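# Slide handle so needle tip points at different-coloured lamp

## Task

Push or pull the sliding handle until the tip of the needle sits over the lamp whose colour differs from the others, and make sure it stays there once the robot lets go.

## Robot and tools

ROBOT. Two arms, left_arm and right_arm, each ending in a five-finger hand: a left hand on left_arm and a right hand on right_arm. A post is fixed to the floor behind them. Base positions in the scene frame: left_arm (-0.017, +0.363, -0.003) m, right_arm (-0.030, -0.323, -0.002) m, both almost unrotated. Joint ranges in rad: waist -2.880..2.880, shoulder 0..3.142, elbow 0..3.019 (straight at 2.964), wrist pitch -1.693..1.571, wrist yaw -1.571..1.571, wrist roll -2.094..2.094.

FRAMES. Scene frame: origin at table-top height midway between the nominal bases, +z up, +x out over the table, left_arm on the +y side. Image left and right do not match arm names. Each arm reports its hand pose, velocities and targets in its own base frame, and pose offsets follow that arm's base axes. Rotations turn about the Hand target position. The hand point sits 0.05 m in front of the palm and 0.15 m from the wrist face along the fingers. Its +z runs along straight fingers, +y comes out of the palm, and +x runs across the palm away from the thumb on the right hand but toward the thumb on the left hand. Straight fingertips reach 0.06-0.07 m past the point along +z, 0.06 m behind it along -y. A wrist bracket on the little-finger side can strike objects. Printed poses may be off by a few cm, and a resting hand often sits 1-3 cm (sometimes 5 cm) short, mostly low, without any contact.

ROW LAYOUT. Every row is 28 numbers, each in [-1, 1], always for both arms: left dx, dy, dz, rx, ry, rz, then left little, ring, middle, index, thumb_bend, thumb_turn, force_limit, speed; then the same 14 for the right arm. Pose numbers are offsets, not absolute poses: they are measured from that arm's Hand target as it stood when the action (or move) began, in its base axes. 1.0 equals 0.6 m of travel or 180 degrees; rx, ry, rz form a single rotation vector. All rows of one action share that starting point, so repeating an offset in a new action moves further. Zeros for all six pose numbers mean no new request for that arm. Finger numbers are targets: -1 straight/open, +1 curled/closed; thumb_turn -1 beside the palm, +1 opposite the fingers. force_limit runs linearly from about 0 N at -1 to 10 N at +1 (15 N for the two thumb motors). speed rises linearly to full at +0.48 and stays full above that; a full stroke then takes 0.49 s. There is no 'unchanged' value: to keep a hand as is, resend the eight hand numbers of its last executed row; if none has run yet, send its hand_measured six values plus hand_force_limit and hand_speed. Use speed -0.94 or below for gentle closing. Orientation commands are clipped each step to within 40 degrees of the measured one.

TOOLS.
execute_actions(actions, cameras): actions is a list of actions; each action is a table of up to 15 rows, one per 1/30 s step, the last row held to step 15. An empty list returns camera images; cameras names which views to show (["all"], [], or names).
move(target, speed, blend, blocking, cameras): target is one 28-number row or a list of up to 15 rows, every row's offsets counted from the same starting Hand targets. Hands travel straight paths, ending together, capped at 10 s total. speed is m/s per arm path (0.002-4.3, default 0.25; turning up to twice that in rad/s), one value or one per target. blend in m rounds corners; 0 stops at each target. blocking=false returns after about 0.5 s while the move continues. Paths do not avoid obstacles or the other arm; faster moves lag and overshoot more and hit harder.
wait(seconds): 0-3600, lets the scene run with no new commands; a running move continues.
stop(): brakes a running move.
zoom_image(camera, region): region [x0, y0, x1, y1] in pixels, at most 504x504, from the newest image of cam_head_left, cam_head_right, cam_high, cam_left_wrist or cam_right_wrist (all 896x504).
show_instructions(): shows the reference pages.
finished_scene(scene): ends the scene, cannot be undone.

RESULTS. Each gives end_effector_position (m) and end_effector_quat_wxyz in base frame, Hand target (the commanded pose that later offsets build on), joint positions, velocities and torques (torques are offset and noisy), hand_measured, hand_stopped_by (moving, target, force, stalled, fault), hand_load_n (fingertip load, positive when pushed open), motor temperatures. Move results add a move: line such as done, off_target, moving, held or fault, plus limits=paced or limits=held. done means at rest within 10 mm and 2 degrees; neither done nor off_target says whether something is touched. If a hand rests short, a new execute_actions call with zero offsets re-requests the target; otherwise send the remaining distance as an offset. To stop pressing against something, command back past the hand point.

CAUTIONS. Move the handle gently and slowly; avoid hitting fixed items or the post, slamming, or shoving hard. Keep the two hands apart: a moderate collision between arms can fail the scene, and closing one hand on the other's fingers counts as such. Avoid excess finger force. Holding loads or pushing at unreachable poses heats motors; at 85 °C a MOTOR HOT line appears and at 100 °C the arm goes limp for 30-60 s. The handle must stay in place after release.

Each tool is called after "Call:" as name(argument=value, ...) on one line, values as JSON.

Reference images:

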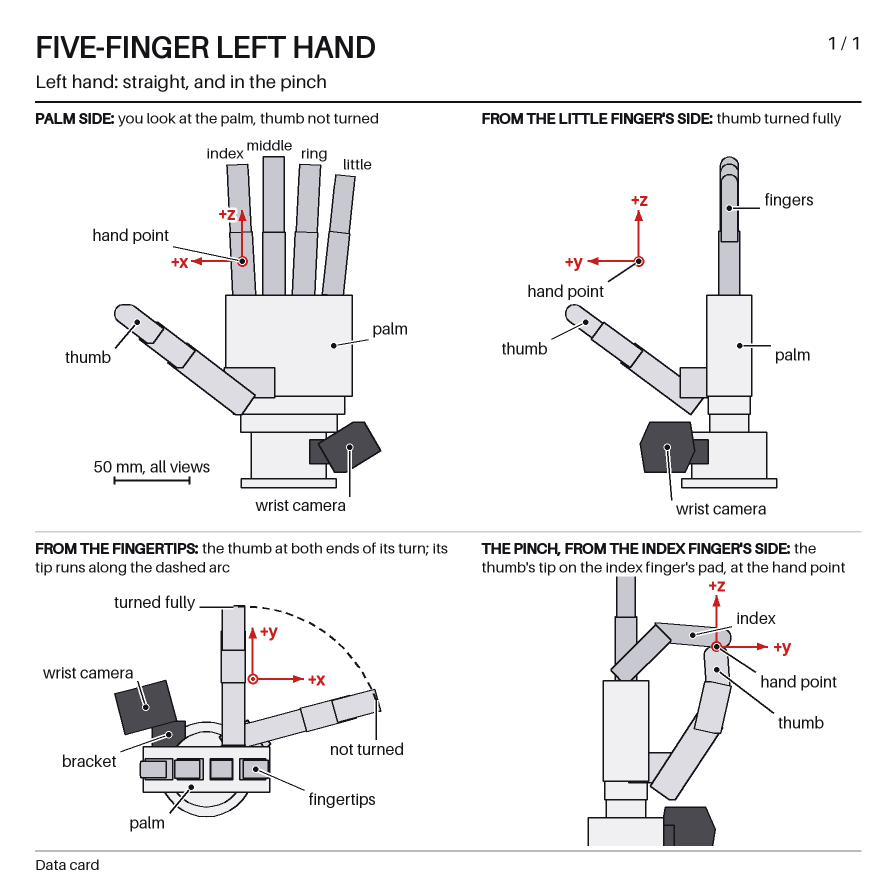

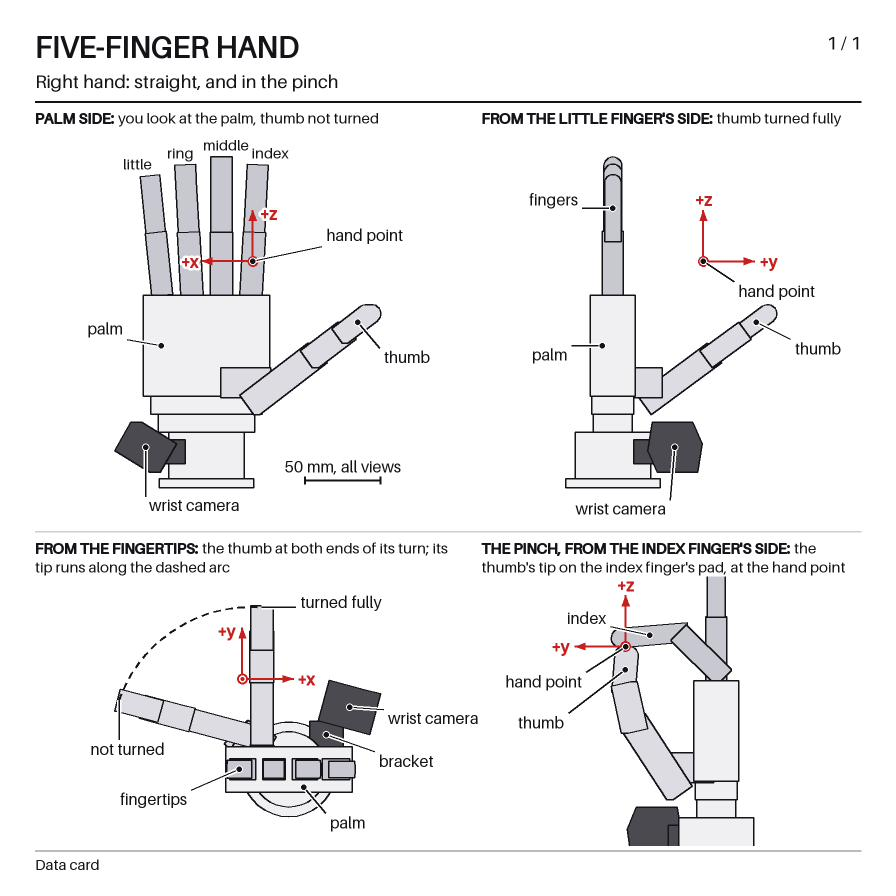

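## Session

Call:
execute_actions(actions=[])

Scene clock: 0.00 s.
left_arm: end_effector_position=(+0.2848, -0.0389, +0.1049) hand_measured=(+1.000, +1.000, -0.620, -0.620, -1.000, +0.952) hand_load_n=(+0.0, +0.0, +0.0, +0.0, +0.0, +0.0) hand_stopped_by=(target, target, target, target, target, target) hand_force_limit=0.00 hand_speed=-0.80 end_effector_quat_wxyz=(-0.457, +0.705, -0.417, +0.347) | right_arm: end_effector_position=(+0.5425, +0.0340, +0.4387) hand_measured=(-1.000, -1.000, -1.000, -1.000, -1.000, -1.000) hand_load_n=(+0.0, +0.0, +0.0, +0.0, +0.0, +0.0) hand_stopped_by=(target, target, target, target, target, target) hand_force_limit=0.00 hand_speed=-0.80 end_effector_quat_wxyz=(+0.497, -0.508, +0.491, -0.504)
Joint positions: left_arm=[-0.501 0.393 0.189 -0.318 -0.817 -0.512] | right_arm=[0.009 1.05 1.067 -0.014 -0.002 -0.024]
Joint velocities: within noise
Joint torques (N m): no reading
Motor temperatures (°C): left_arm=[26 27 25 27 25 26] | right_arm=[28 25 25 23 24 26]
Heat: left arm: hottest shoulder 27 °C; right arm: hottest waist 28 °C.
Hand target: left_arm +0.2914, -0.0424, +0.1229; -0.458, +0.703, -0.407, +0.361 | right_arm +0.5447, +0.0340, +0.4504; +0.502, -0.503, +0.486, -0.509

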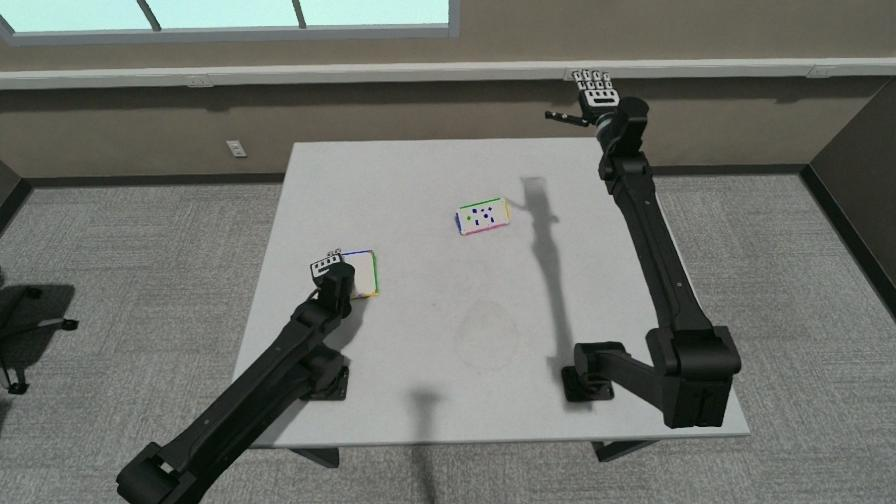

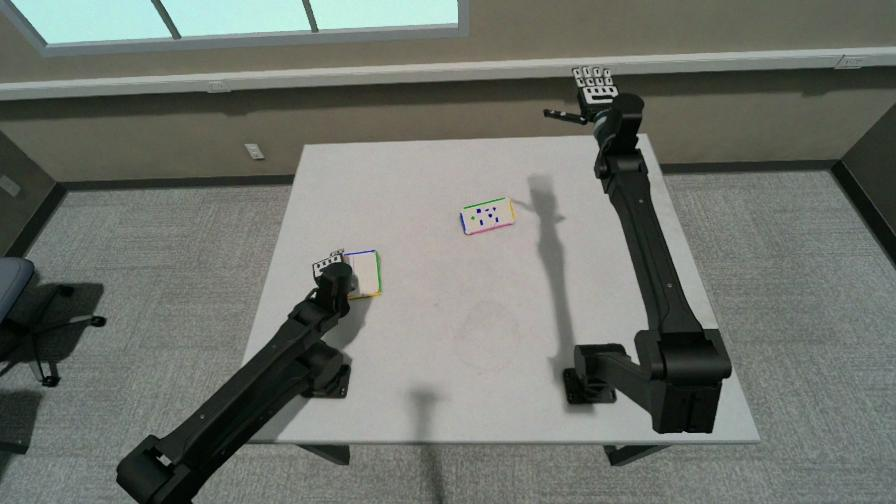

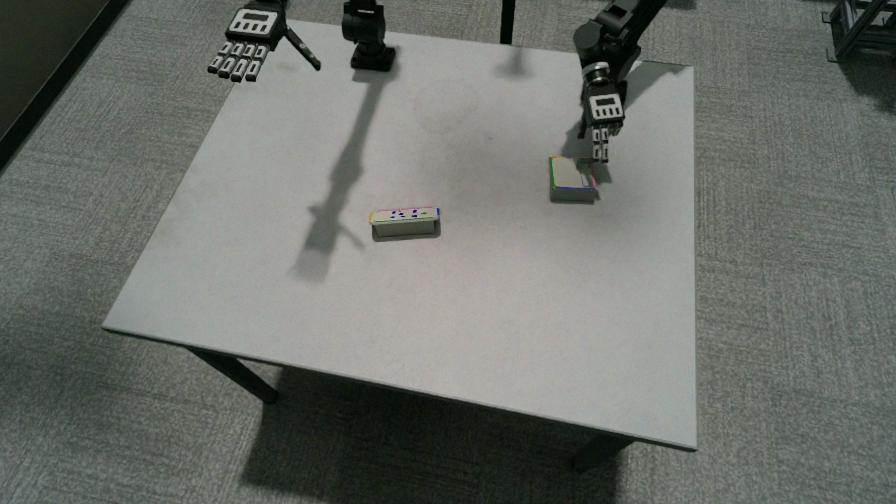

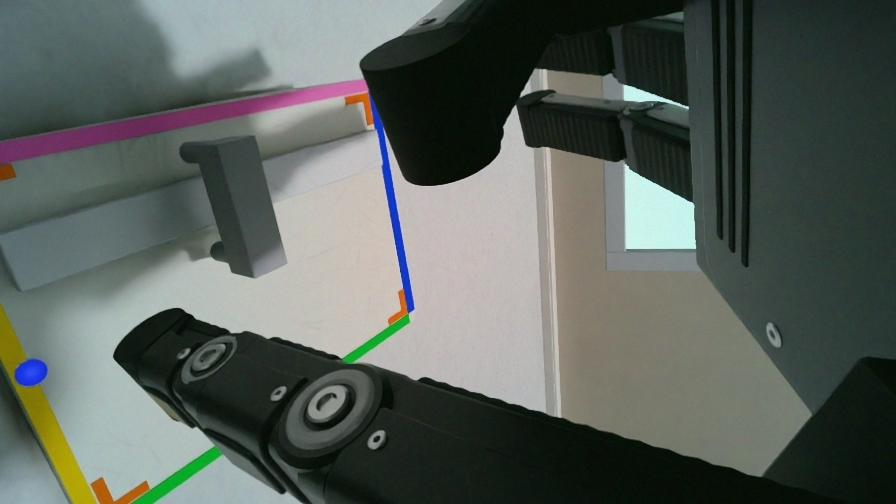

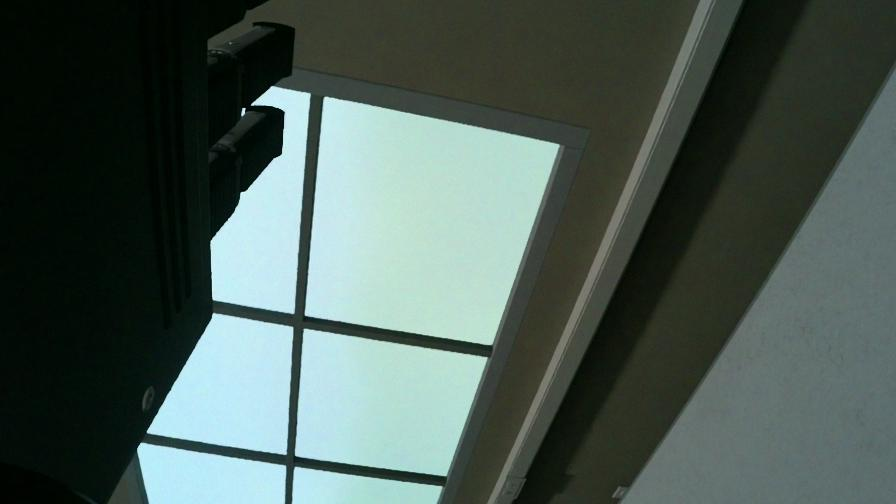

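Call:
zoom_image(camera="cam_head_left", region=[430, 180, 540, 250])

Call:
zoom_image(camera="cam_head_left", region=[290, 230, 400, 310])

Call:
zoom_image(camera="cam_high", region=[350, 180, 460, 250])

Call:
zoom_image(camera="cam_high", region=[530, 130, 640, 220])

Call:
zoom_image(camera="cam_left_wrist", region=[0, 50, 450, 504])

Scaled by 4.582 from the camera's image (finer frame: 1280x720).

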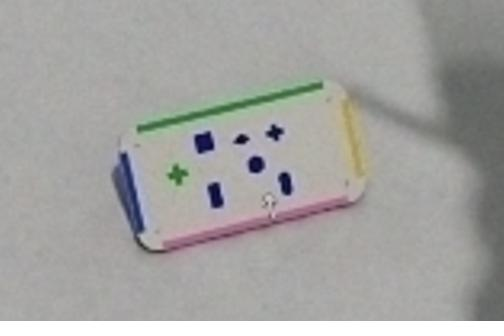

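Scaled by 4.582 from the camera's image (finer frame: 1280x720).

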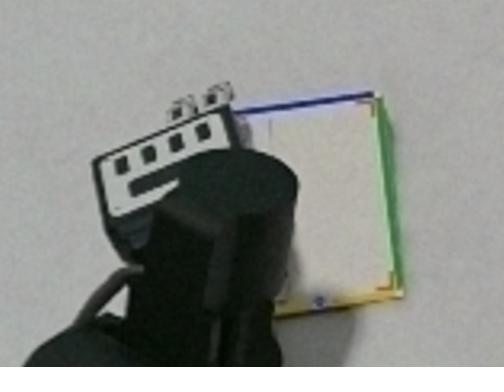

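Scaled by 4.582 from the camera's image (finer frame: 1280x720).

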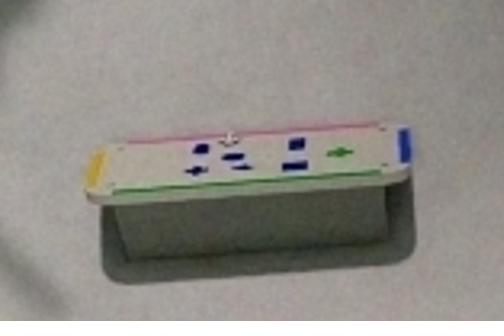

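Scaled by 4.582 from the camera's image (finer frame: 1280x720).

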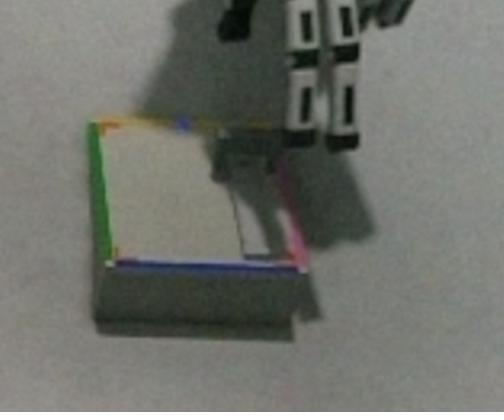

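Scaled by 1.110 from the camera's image (finer frame: 1280x720).

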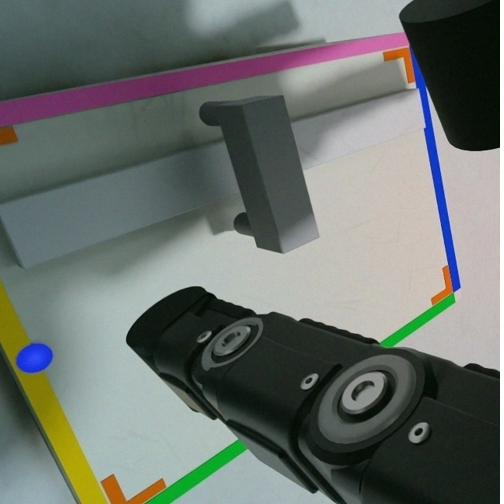

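Call:
move(target=[-0.1,0.1,0.25,0,0,0, 1,1,-0.62,-0.62,-1,0.952,0,-0.8, 0,0,0,0,0,0,-1,-1,-1,-1,-1,-1,0,-0.8], cameras=["all"])

Scene clock: 18.03 s.
left_arm: end_effector_position=(+0.2339, +0.0155, +0.2429) hand_measured=(+1.000, +1.000, -0.620, -0.620, -1.000, +0.952) hand_load_n=(+0.0, +0.0, +0.0, +0.0, +0.0, +0.0) hand_stopped_by=(target, target, target, target, target, target) hand_force_limit=0.00 hand_speed=-0.80 end_effector_quat_wxyz=(-0.447, +0.712, -0.416, +0.346) | right_arm: end_effector_position=(+0.5425, +0.0340, +0.4387) hand_measured=(-1.000, -1.000, -1.000, -1.000, -1.000, -1.000) hand_load_n=(+0.0, +0.0, +0.0, +0.0, +0.0, -0.5) hand_stopped_by=(target, target, target, target, target, target) hand_force_limit=0.00 hand_speed=-0.80 end_effector_quat_wxyz=(+0.497, -0.508, +0.491, -0.504)
Joint positions: left_arm=[-0.125 0.115 0.529 -0.831 -0.471 -0.328] | right_arm=[0.009 1.05 1.067 -0.014 -0.002 -0.024]
Joint torques (N m): left_arm=[0.26 4.25 15.66 1.8 -0.13 0.17] | right_arm=[0.09 -6.95 12.3 2.06 -0.03 -0.02]
Heat: left arm: hottest shoulder 27 °C; right arm: hottest waist 28 °C.
Hand target: left_arm +0.2314, +0.0176, +0.2729; -0.458, +0.703, -0.407, +0.361 | right_arm +0.5447, +0.0340, +0.4504; +0.502, -0.503, +0.486, -0.509
Off the commanded pose: left_arm 0.030 m, 3 deg | right_arm 0.012 m, 1 deg.
move: off_target (left_arm)

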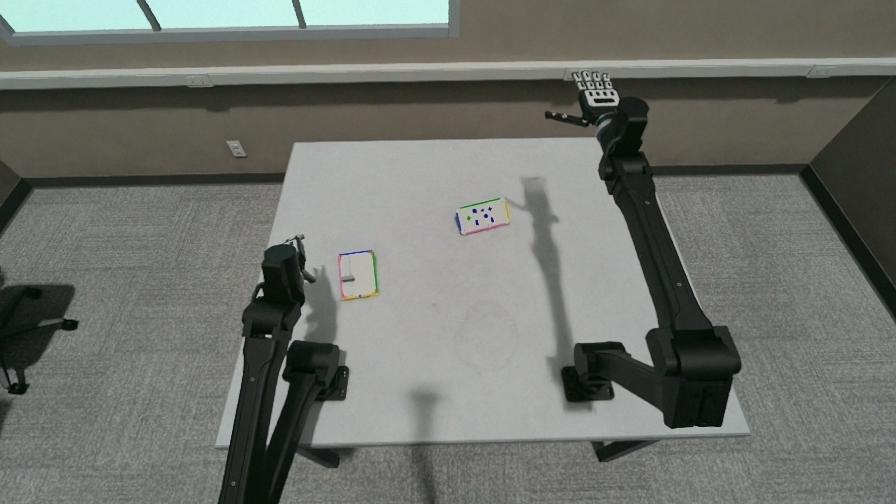

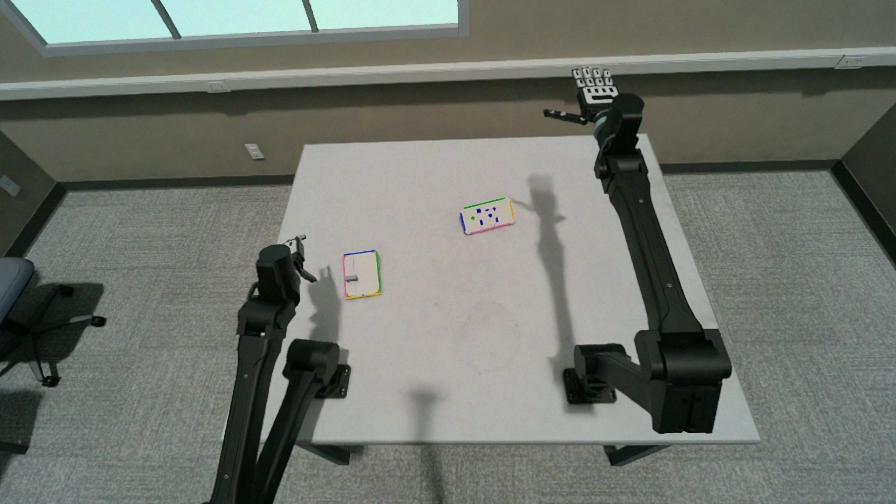

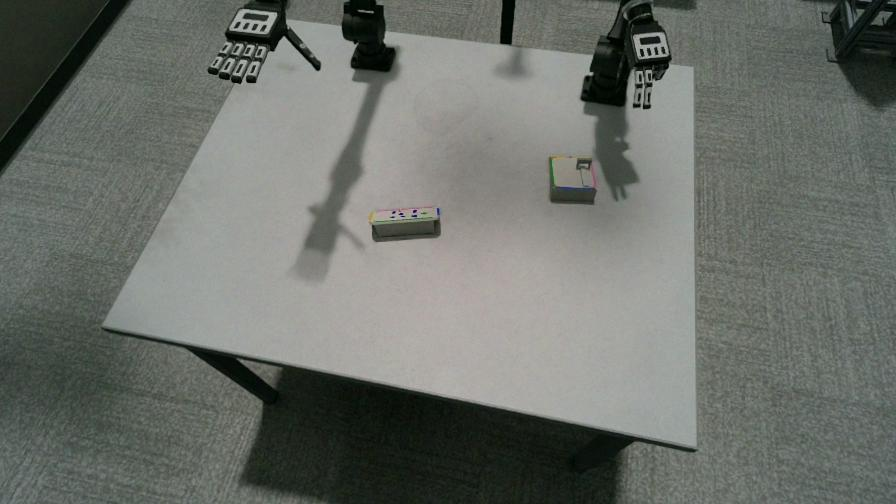

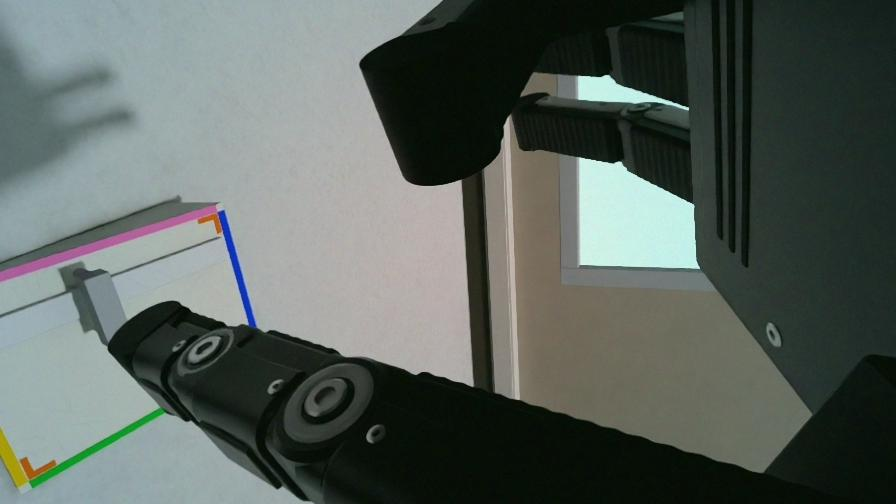

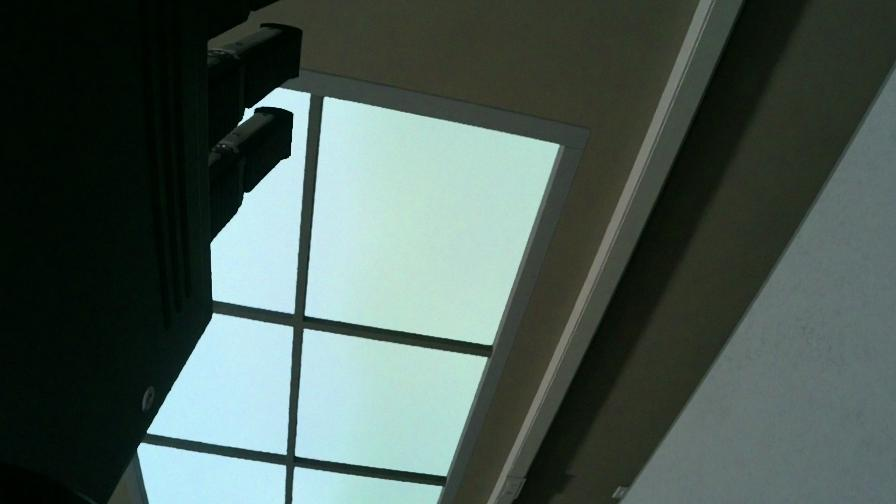

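Call:
zoom_image(camera="cam_head_left", region=[325, 240, 395, 310])

Call:
zoom_image(camera="cam_head_left", region=[450, 190, 520, 240])

Call:
zoom_image(camera="cam_high", region=[535, 140, 615, 210])

Call:
zoom_image(camera="cam_high", region=[365, 195, 445, 245])

Scaled by 7.200 from the camera's image (finer frame: 1280x720).

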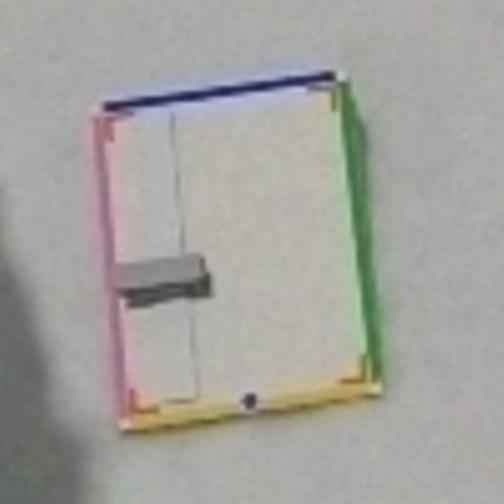

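Scaled by 7.200 from the camera's image (finer frame: 1280x720).

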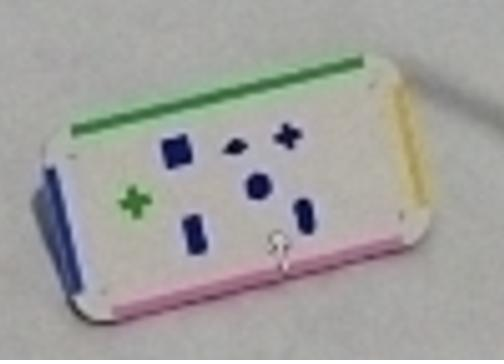

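Scaled by 6.300 from the camera's image (finer frame: 1280x720).

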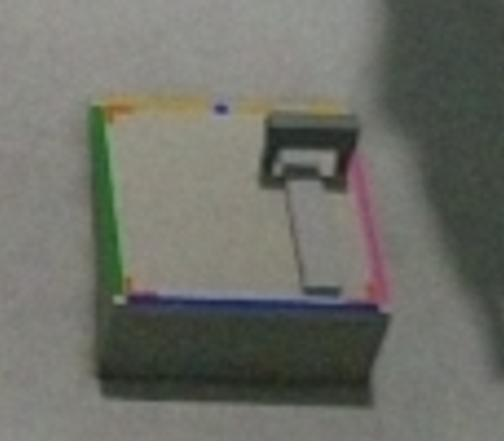

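Scaled by 6.300 from the camera's image (finer frame: 1280x720).

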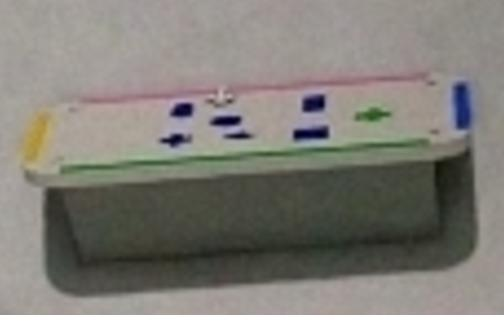

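Call:
move(target=[0,0,0,0,0,0, 1,1,-0.62,-0.62,-1,0.952,0,-0.8, -0.203,0.51,-0.338,0,0.333,0,-1,-1,-1,-1,-1,-1,0,-0.8], cameras=["all"])

Scene clock: 74.43 s.
left_arm: end_effector_position=(+0.2338, +0.0155, +0.2428) hand_measured=(+1.000, +1.000, -0.620, -0.620, -1.000, +0.952) hand_load_n=(+0.0, +0.0, +0.0, +0.0, +0.0, +0.0) hand_stopped_by=(target, target, target, target, target, target) hand_force_limit=0.00 hand_speed=-0.80 end_effector_quat_wxyz=(-0.447, +0.712, -0.416, +0.346) | right_arm: end_effector_position=(+0.4162, +0.3274, +0.2342) hand_measured=(-1.000, -1.000, -1.000, -1.000, -1.000, -1.000) hand_load_n=(+0.0, +0.0, +0.0, +0.0, +0.0, +0.0) hand_stopped_by=(target, target, target, target, target, target) hand_force_limit=0.00 hand_speed=-0.80 end_effector_quat_wxyz=(-0.179, +0.695, -0.670, +0.191)
Joint positions: left_arm=[-0.123 0.115 0.529 -0.831 -0.469 -0.327] | right_arm=[0.681 1.506 1.473 -1.115 0.329 0.574]
Joint torques (N m): left_arm=[0.21 4.25 15.65 1.8 -0.12 0.15] | right_arm=[1.03 -11.81 13.56 0.59 0.17 0.11]
Motor temperatures (°C): left_arm=[26 27 36 27 25 26] | right_arm=[28 26 30 23 24 26]
Heat: left arm: hottest elbow 36 °C; right arm: hottest elbow 30 °C.
Hand target: left_arm +0.2314, +0.0176, +0.2729; -0.458, +0.703, -0.407, +0.361 | right_arm +0.4229, +0.3401, +0.2477; -0.192, +0.690, -0.672, +0.189
Off the commanded pose: left_arm 0.030 m, 3 deg | right_arm 0.020 m, 2 deg.
move: off_target (right_arm)

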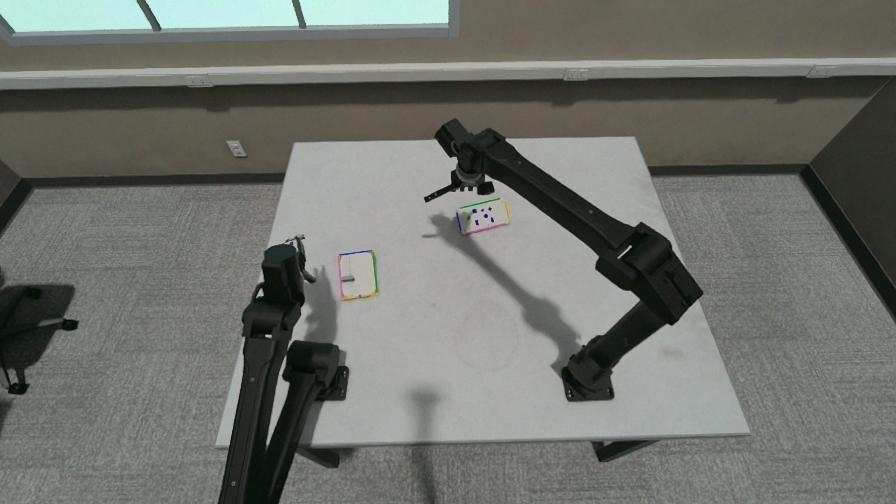

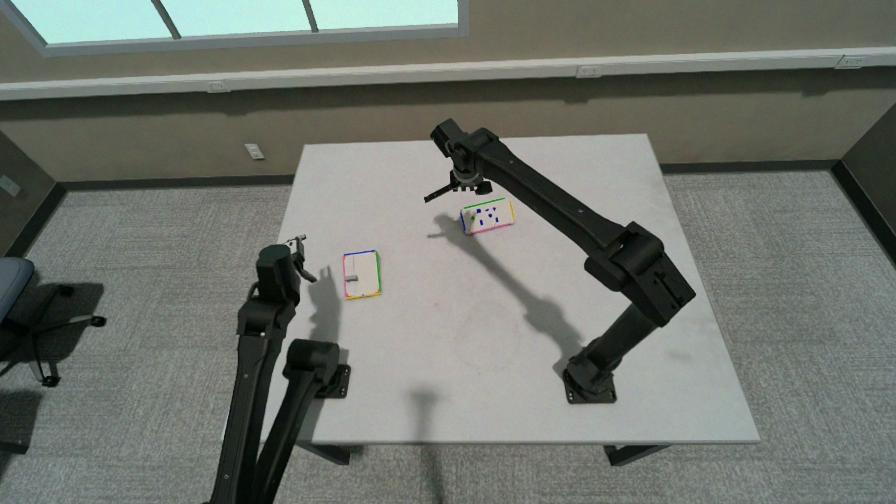

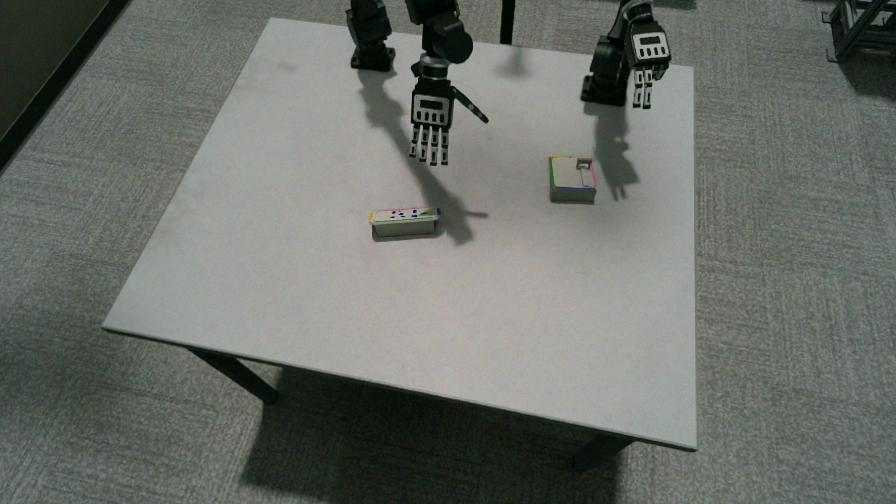

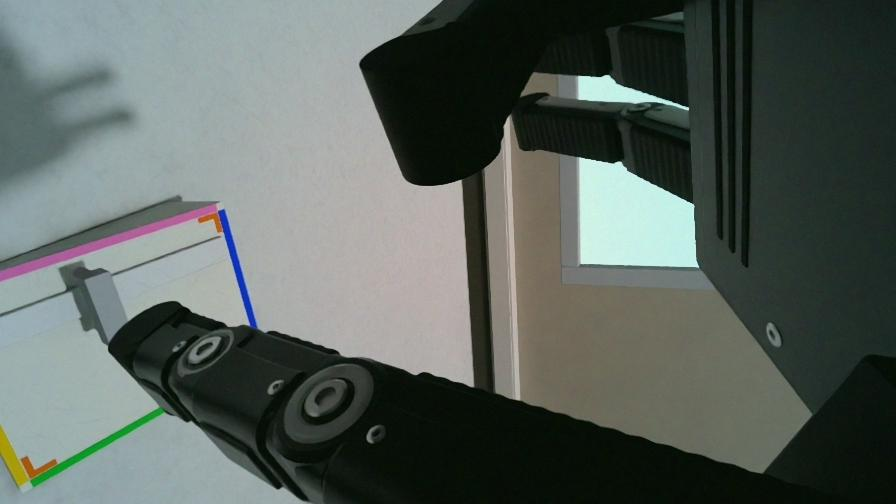

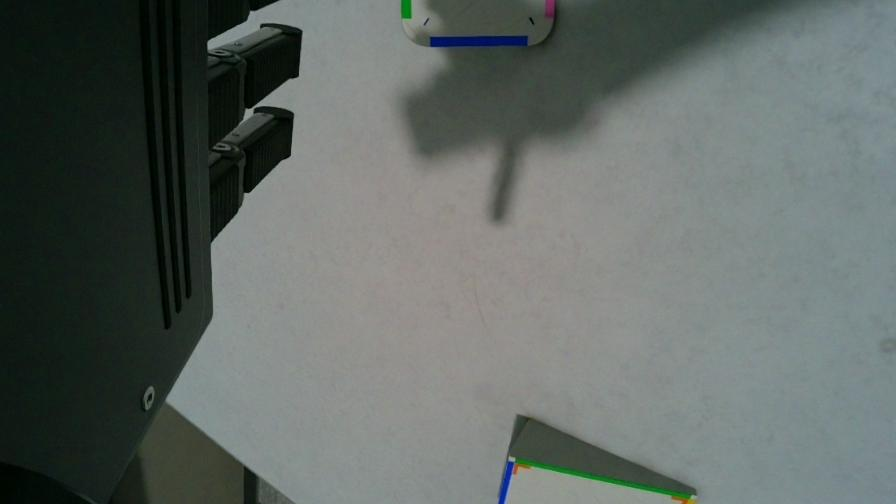

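Call:
move(target=[0,0,0,0,0,0, 1,1,-0.62,-0.62,-1,0.952,0,-0.8, 0,-0.28,0.0,0,0,0,-1,-1,-1,-1,-1,-1,0,-0.8], cameras=["cam_right_wrist","cam_head_left"])

Call:
zoom_image(camera="cam_right_wrist", region=[330, 30, 630, 330])

Scene clock: 82.40 s.
left_arm: end_effector_position=(+0.2338, +0.0155, +0.2428) hand_measured=(+1.000, +1.000, -0.620, -0.620, -1.000, +0.952) hand_load_n=(+0.0, +0.0, +0.0, -0.5, +0.0, +0.0) hand_stopped_by=(target, target, target, target, target, target) hand_force_limit=0.00 hand_speed=-0.80 end_effector_quat_wxyz=(-0.447, +0.712, -0.416, +0.346) | right_arm: end_effector_position=(+0.4233, +0.1754, +0.2501) hand_measured=(-1.000, -1.000, -1.000, -1.000, -1.000, -1.000) hand_load_n=(+0.0, -0.5, +0.0, +0.0, +0.0, +0.0) hand_stopped_by=(target, target, target, target, target, target) hand_force_limit=0.00 hand_speed=-0.80 end_effector_quat_wxyz=(-0.191, +0.687, -0.675, +0.187)
Joint positions: left_arm=[-0.123 0.115 0.529 -0.831 -0.469 -0.327] | right_arm=[0.367 1.293 1.29 -1.052 0.177 0.302]
Joint torques (N m): left_arm=[0.21 4.25 15.66 1.78 -0.12 0.15] | right_arm=[-0.32 -10.29 8.9 1.59 -0.02 -0.16]
Heat: left arm: hottest elbow 37 °C; right arm: hottest elbow 31 °C.
Hand target: left_arm +0.2314, +0.0176, +0.2729; -0.458, +0.703, -0.407, +0.361 | right_arm +0.4229, +0.1720, +0.2477; -0.192, +0.690, -0.672, +0.189
Off the commanded pose: left_arm 0.030 m, 3 deg | right_arm 0.004 m, 1 deg.
move: done
Images, in order (width x height): cam_head_left 896x504, cam_right_wrist 896x504.

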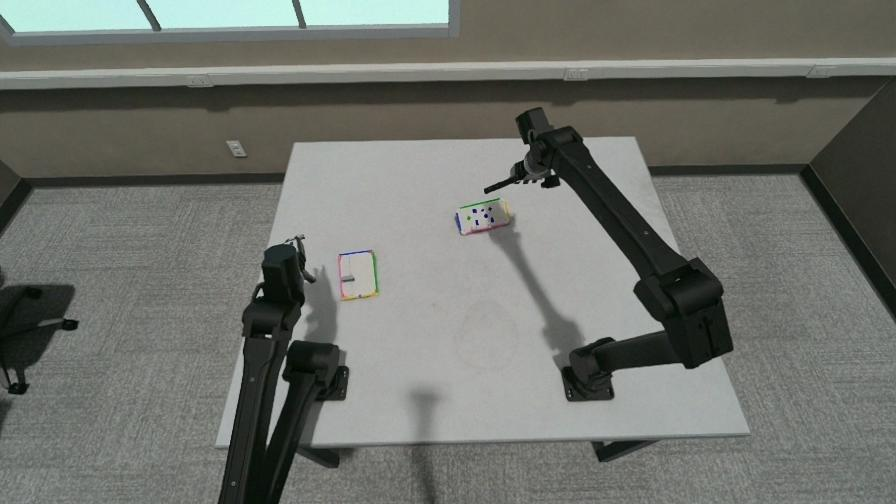

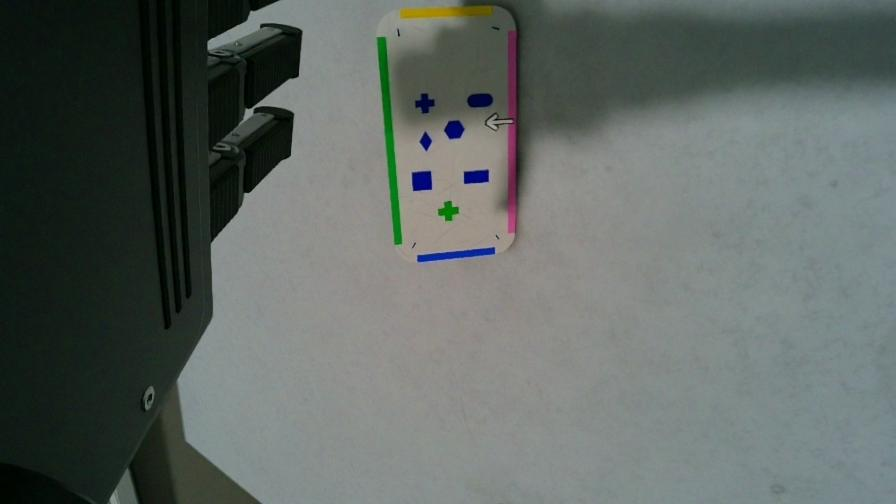

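Scaled by 1.680 from the camera's image (finer frame: 1280x720).

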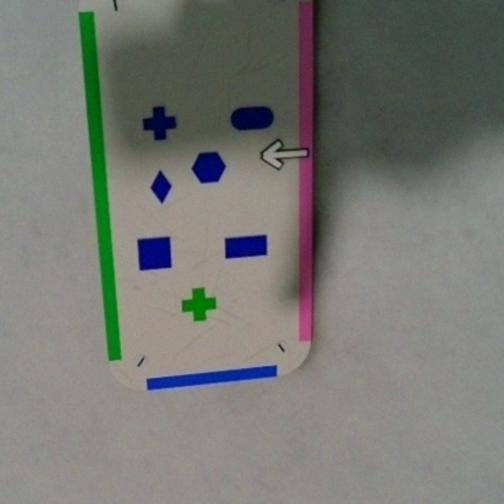

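Call:
move(target=[-0.061,-0.126,-0.07,-0.097,0.378,-0.0755, 1,1,-1,-1,-1,0.952,0,-0.5, 0,0,0,0,0,0,-1,-1,-1,-1,-1,-1,0,-0.8], cameras=["all"], speed=0.2)

Call:
zoom_image(camera="cam_head_left", region=[290, 200, 430, 340])

Call:
zoom_image(camera="cam_high", region=[530, 70, 670, 210])

Scene clock: 228.43 s.
left_arm: end_effector_position=(+0.1814, -0.0568, +0.2094) hand_measured=(+1.000, +1.000, -1.000, -1.000, -1.000, +0.952) hand_load_n=(+0.0, +0.0, +0.0, +0.0, +0.0, +0.0) hand_stopped_by=(target, target, target, target, target, target) hand_force_limit=0.00 hand_speed=-0.50 end_effector_quat_wxyz=(+0.009, +0.797, -0.604, -0.012) | right_arm: end_effector_position=(+0.4232, +0.1754, +0.2501) hand_measured=(-1.000, -1.000, -1.000, -1.000, -1.000, -1.000) hand_load_n=(+0.0, +0.0, +0.0, -0.5, +0.0, +0.0) hand_stopped_by=(target, target, target, target, target, target) hand_force_limit=0.00 hand_speed=-0.80 end_effector_quat_wxyz=(-0.191, +0.688, -0.675, +0.187)
Joint positions: left_arm=[-0.043 0.951 0.945 -1.594 0.002 -0.317] | right_arm=[0.367 1.293 1.29 -1.052 0.176 0.301]
Joint torques (N m): left_arm=[-0.62 -2.32 15.42 -0.09 0.03 0.13] | right_arm=[-0.32 -10.17 8.9 1.61 -0.01 -0.17]
Heat: left arm: hottest elbow 40 °C; right arm: hottest elbow 30 °C.
Hand target: left_arm +0.1948, -0.0580, +0.2309; -0.005, +0.792, -0.611, +0.011 | right_arm +0.4229, +0.1720, +0.2477; -0.192, +0.690, -0.672, +0.189
Off the commanded pose: left_arm 0.025 m, 3 deg | right_arm 0.004 m, 1 deg.
move: off_target (left_arm)

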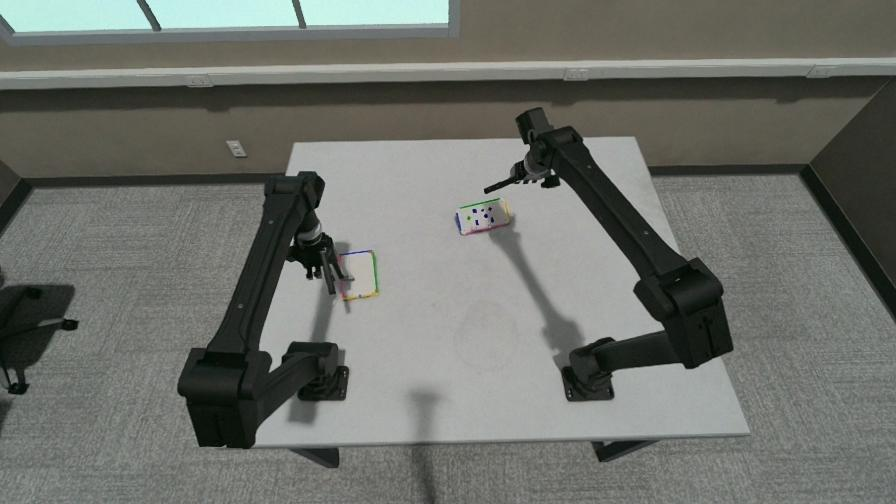

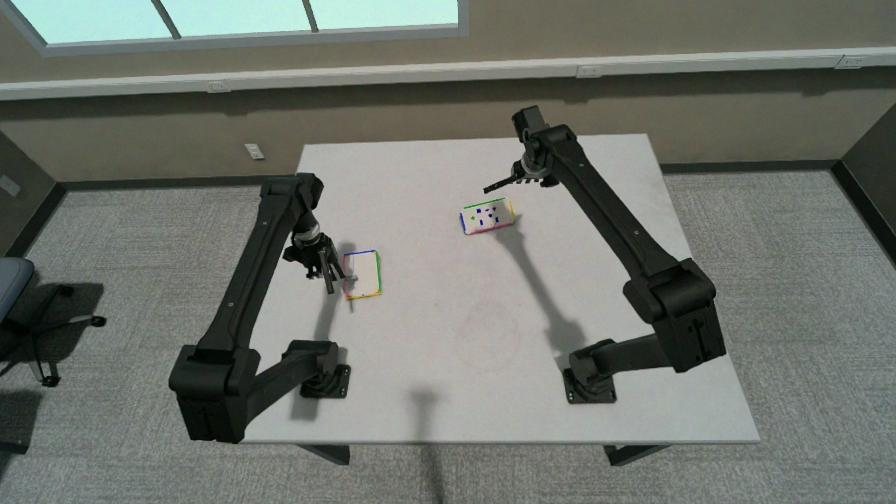

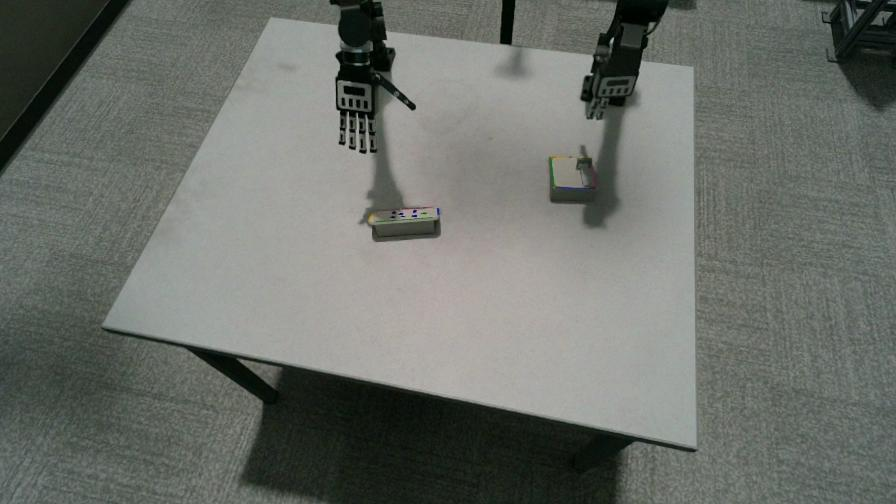

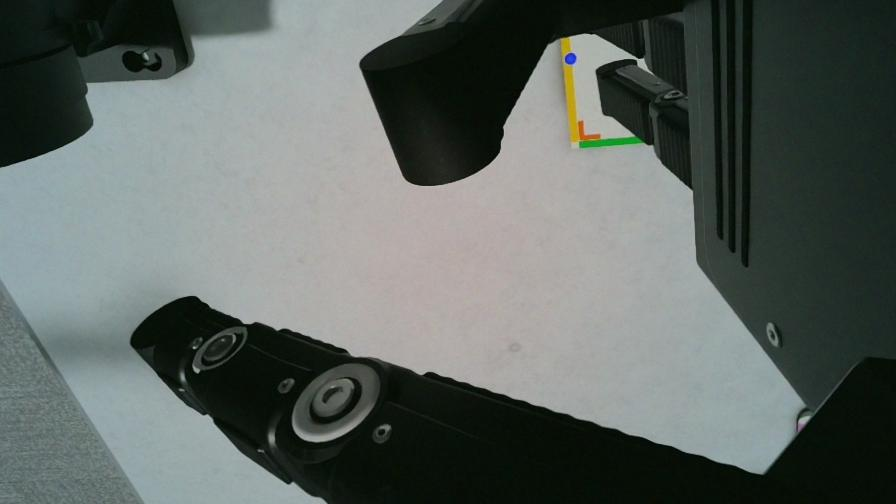

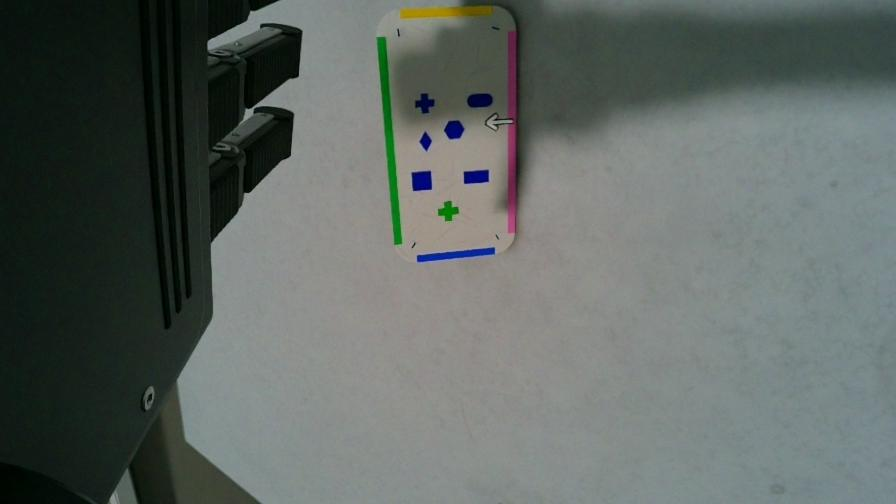

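Scaled by 3.600 from the camera's image (finer frame: 1280x720).

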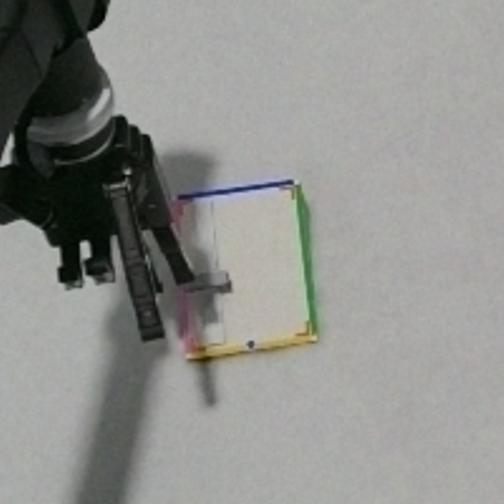

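Scaled by 3.600 from the camera's image (finer frame: 1280x720).

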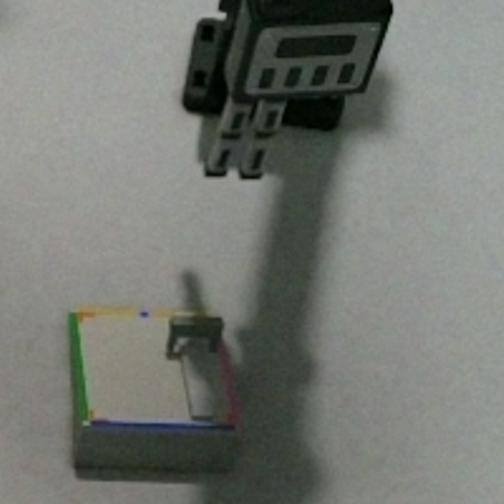

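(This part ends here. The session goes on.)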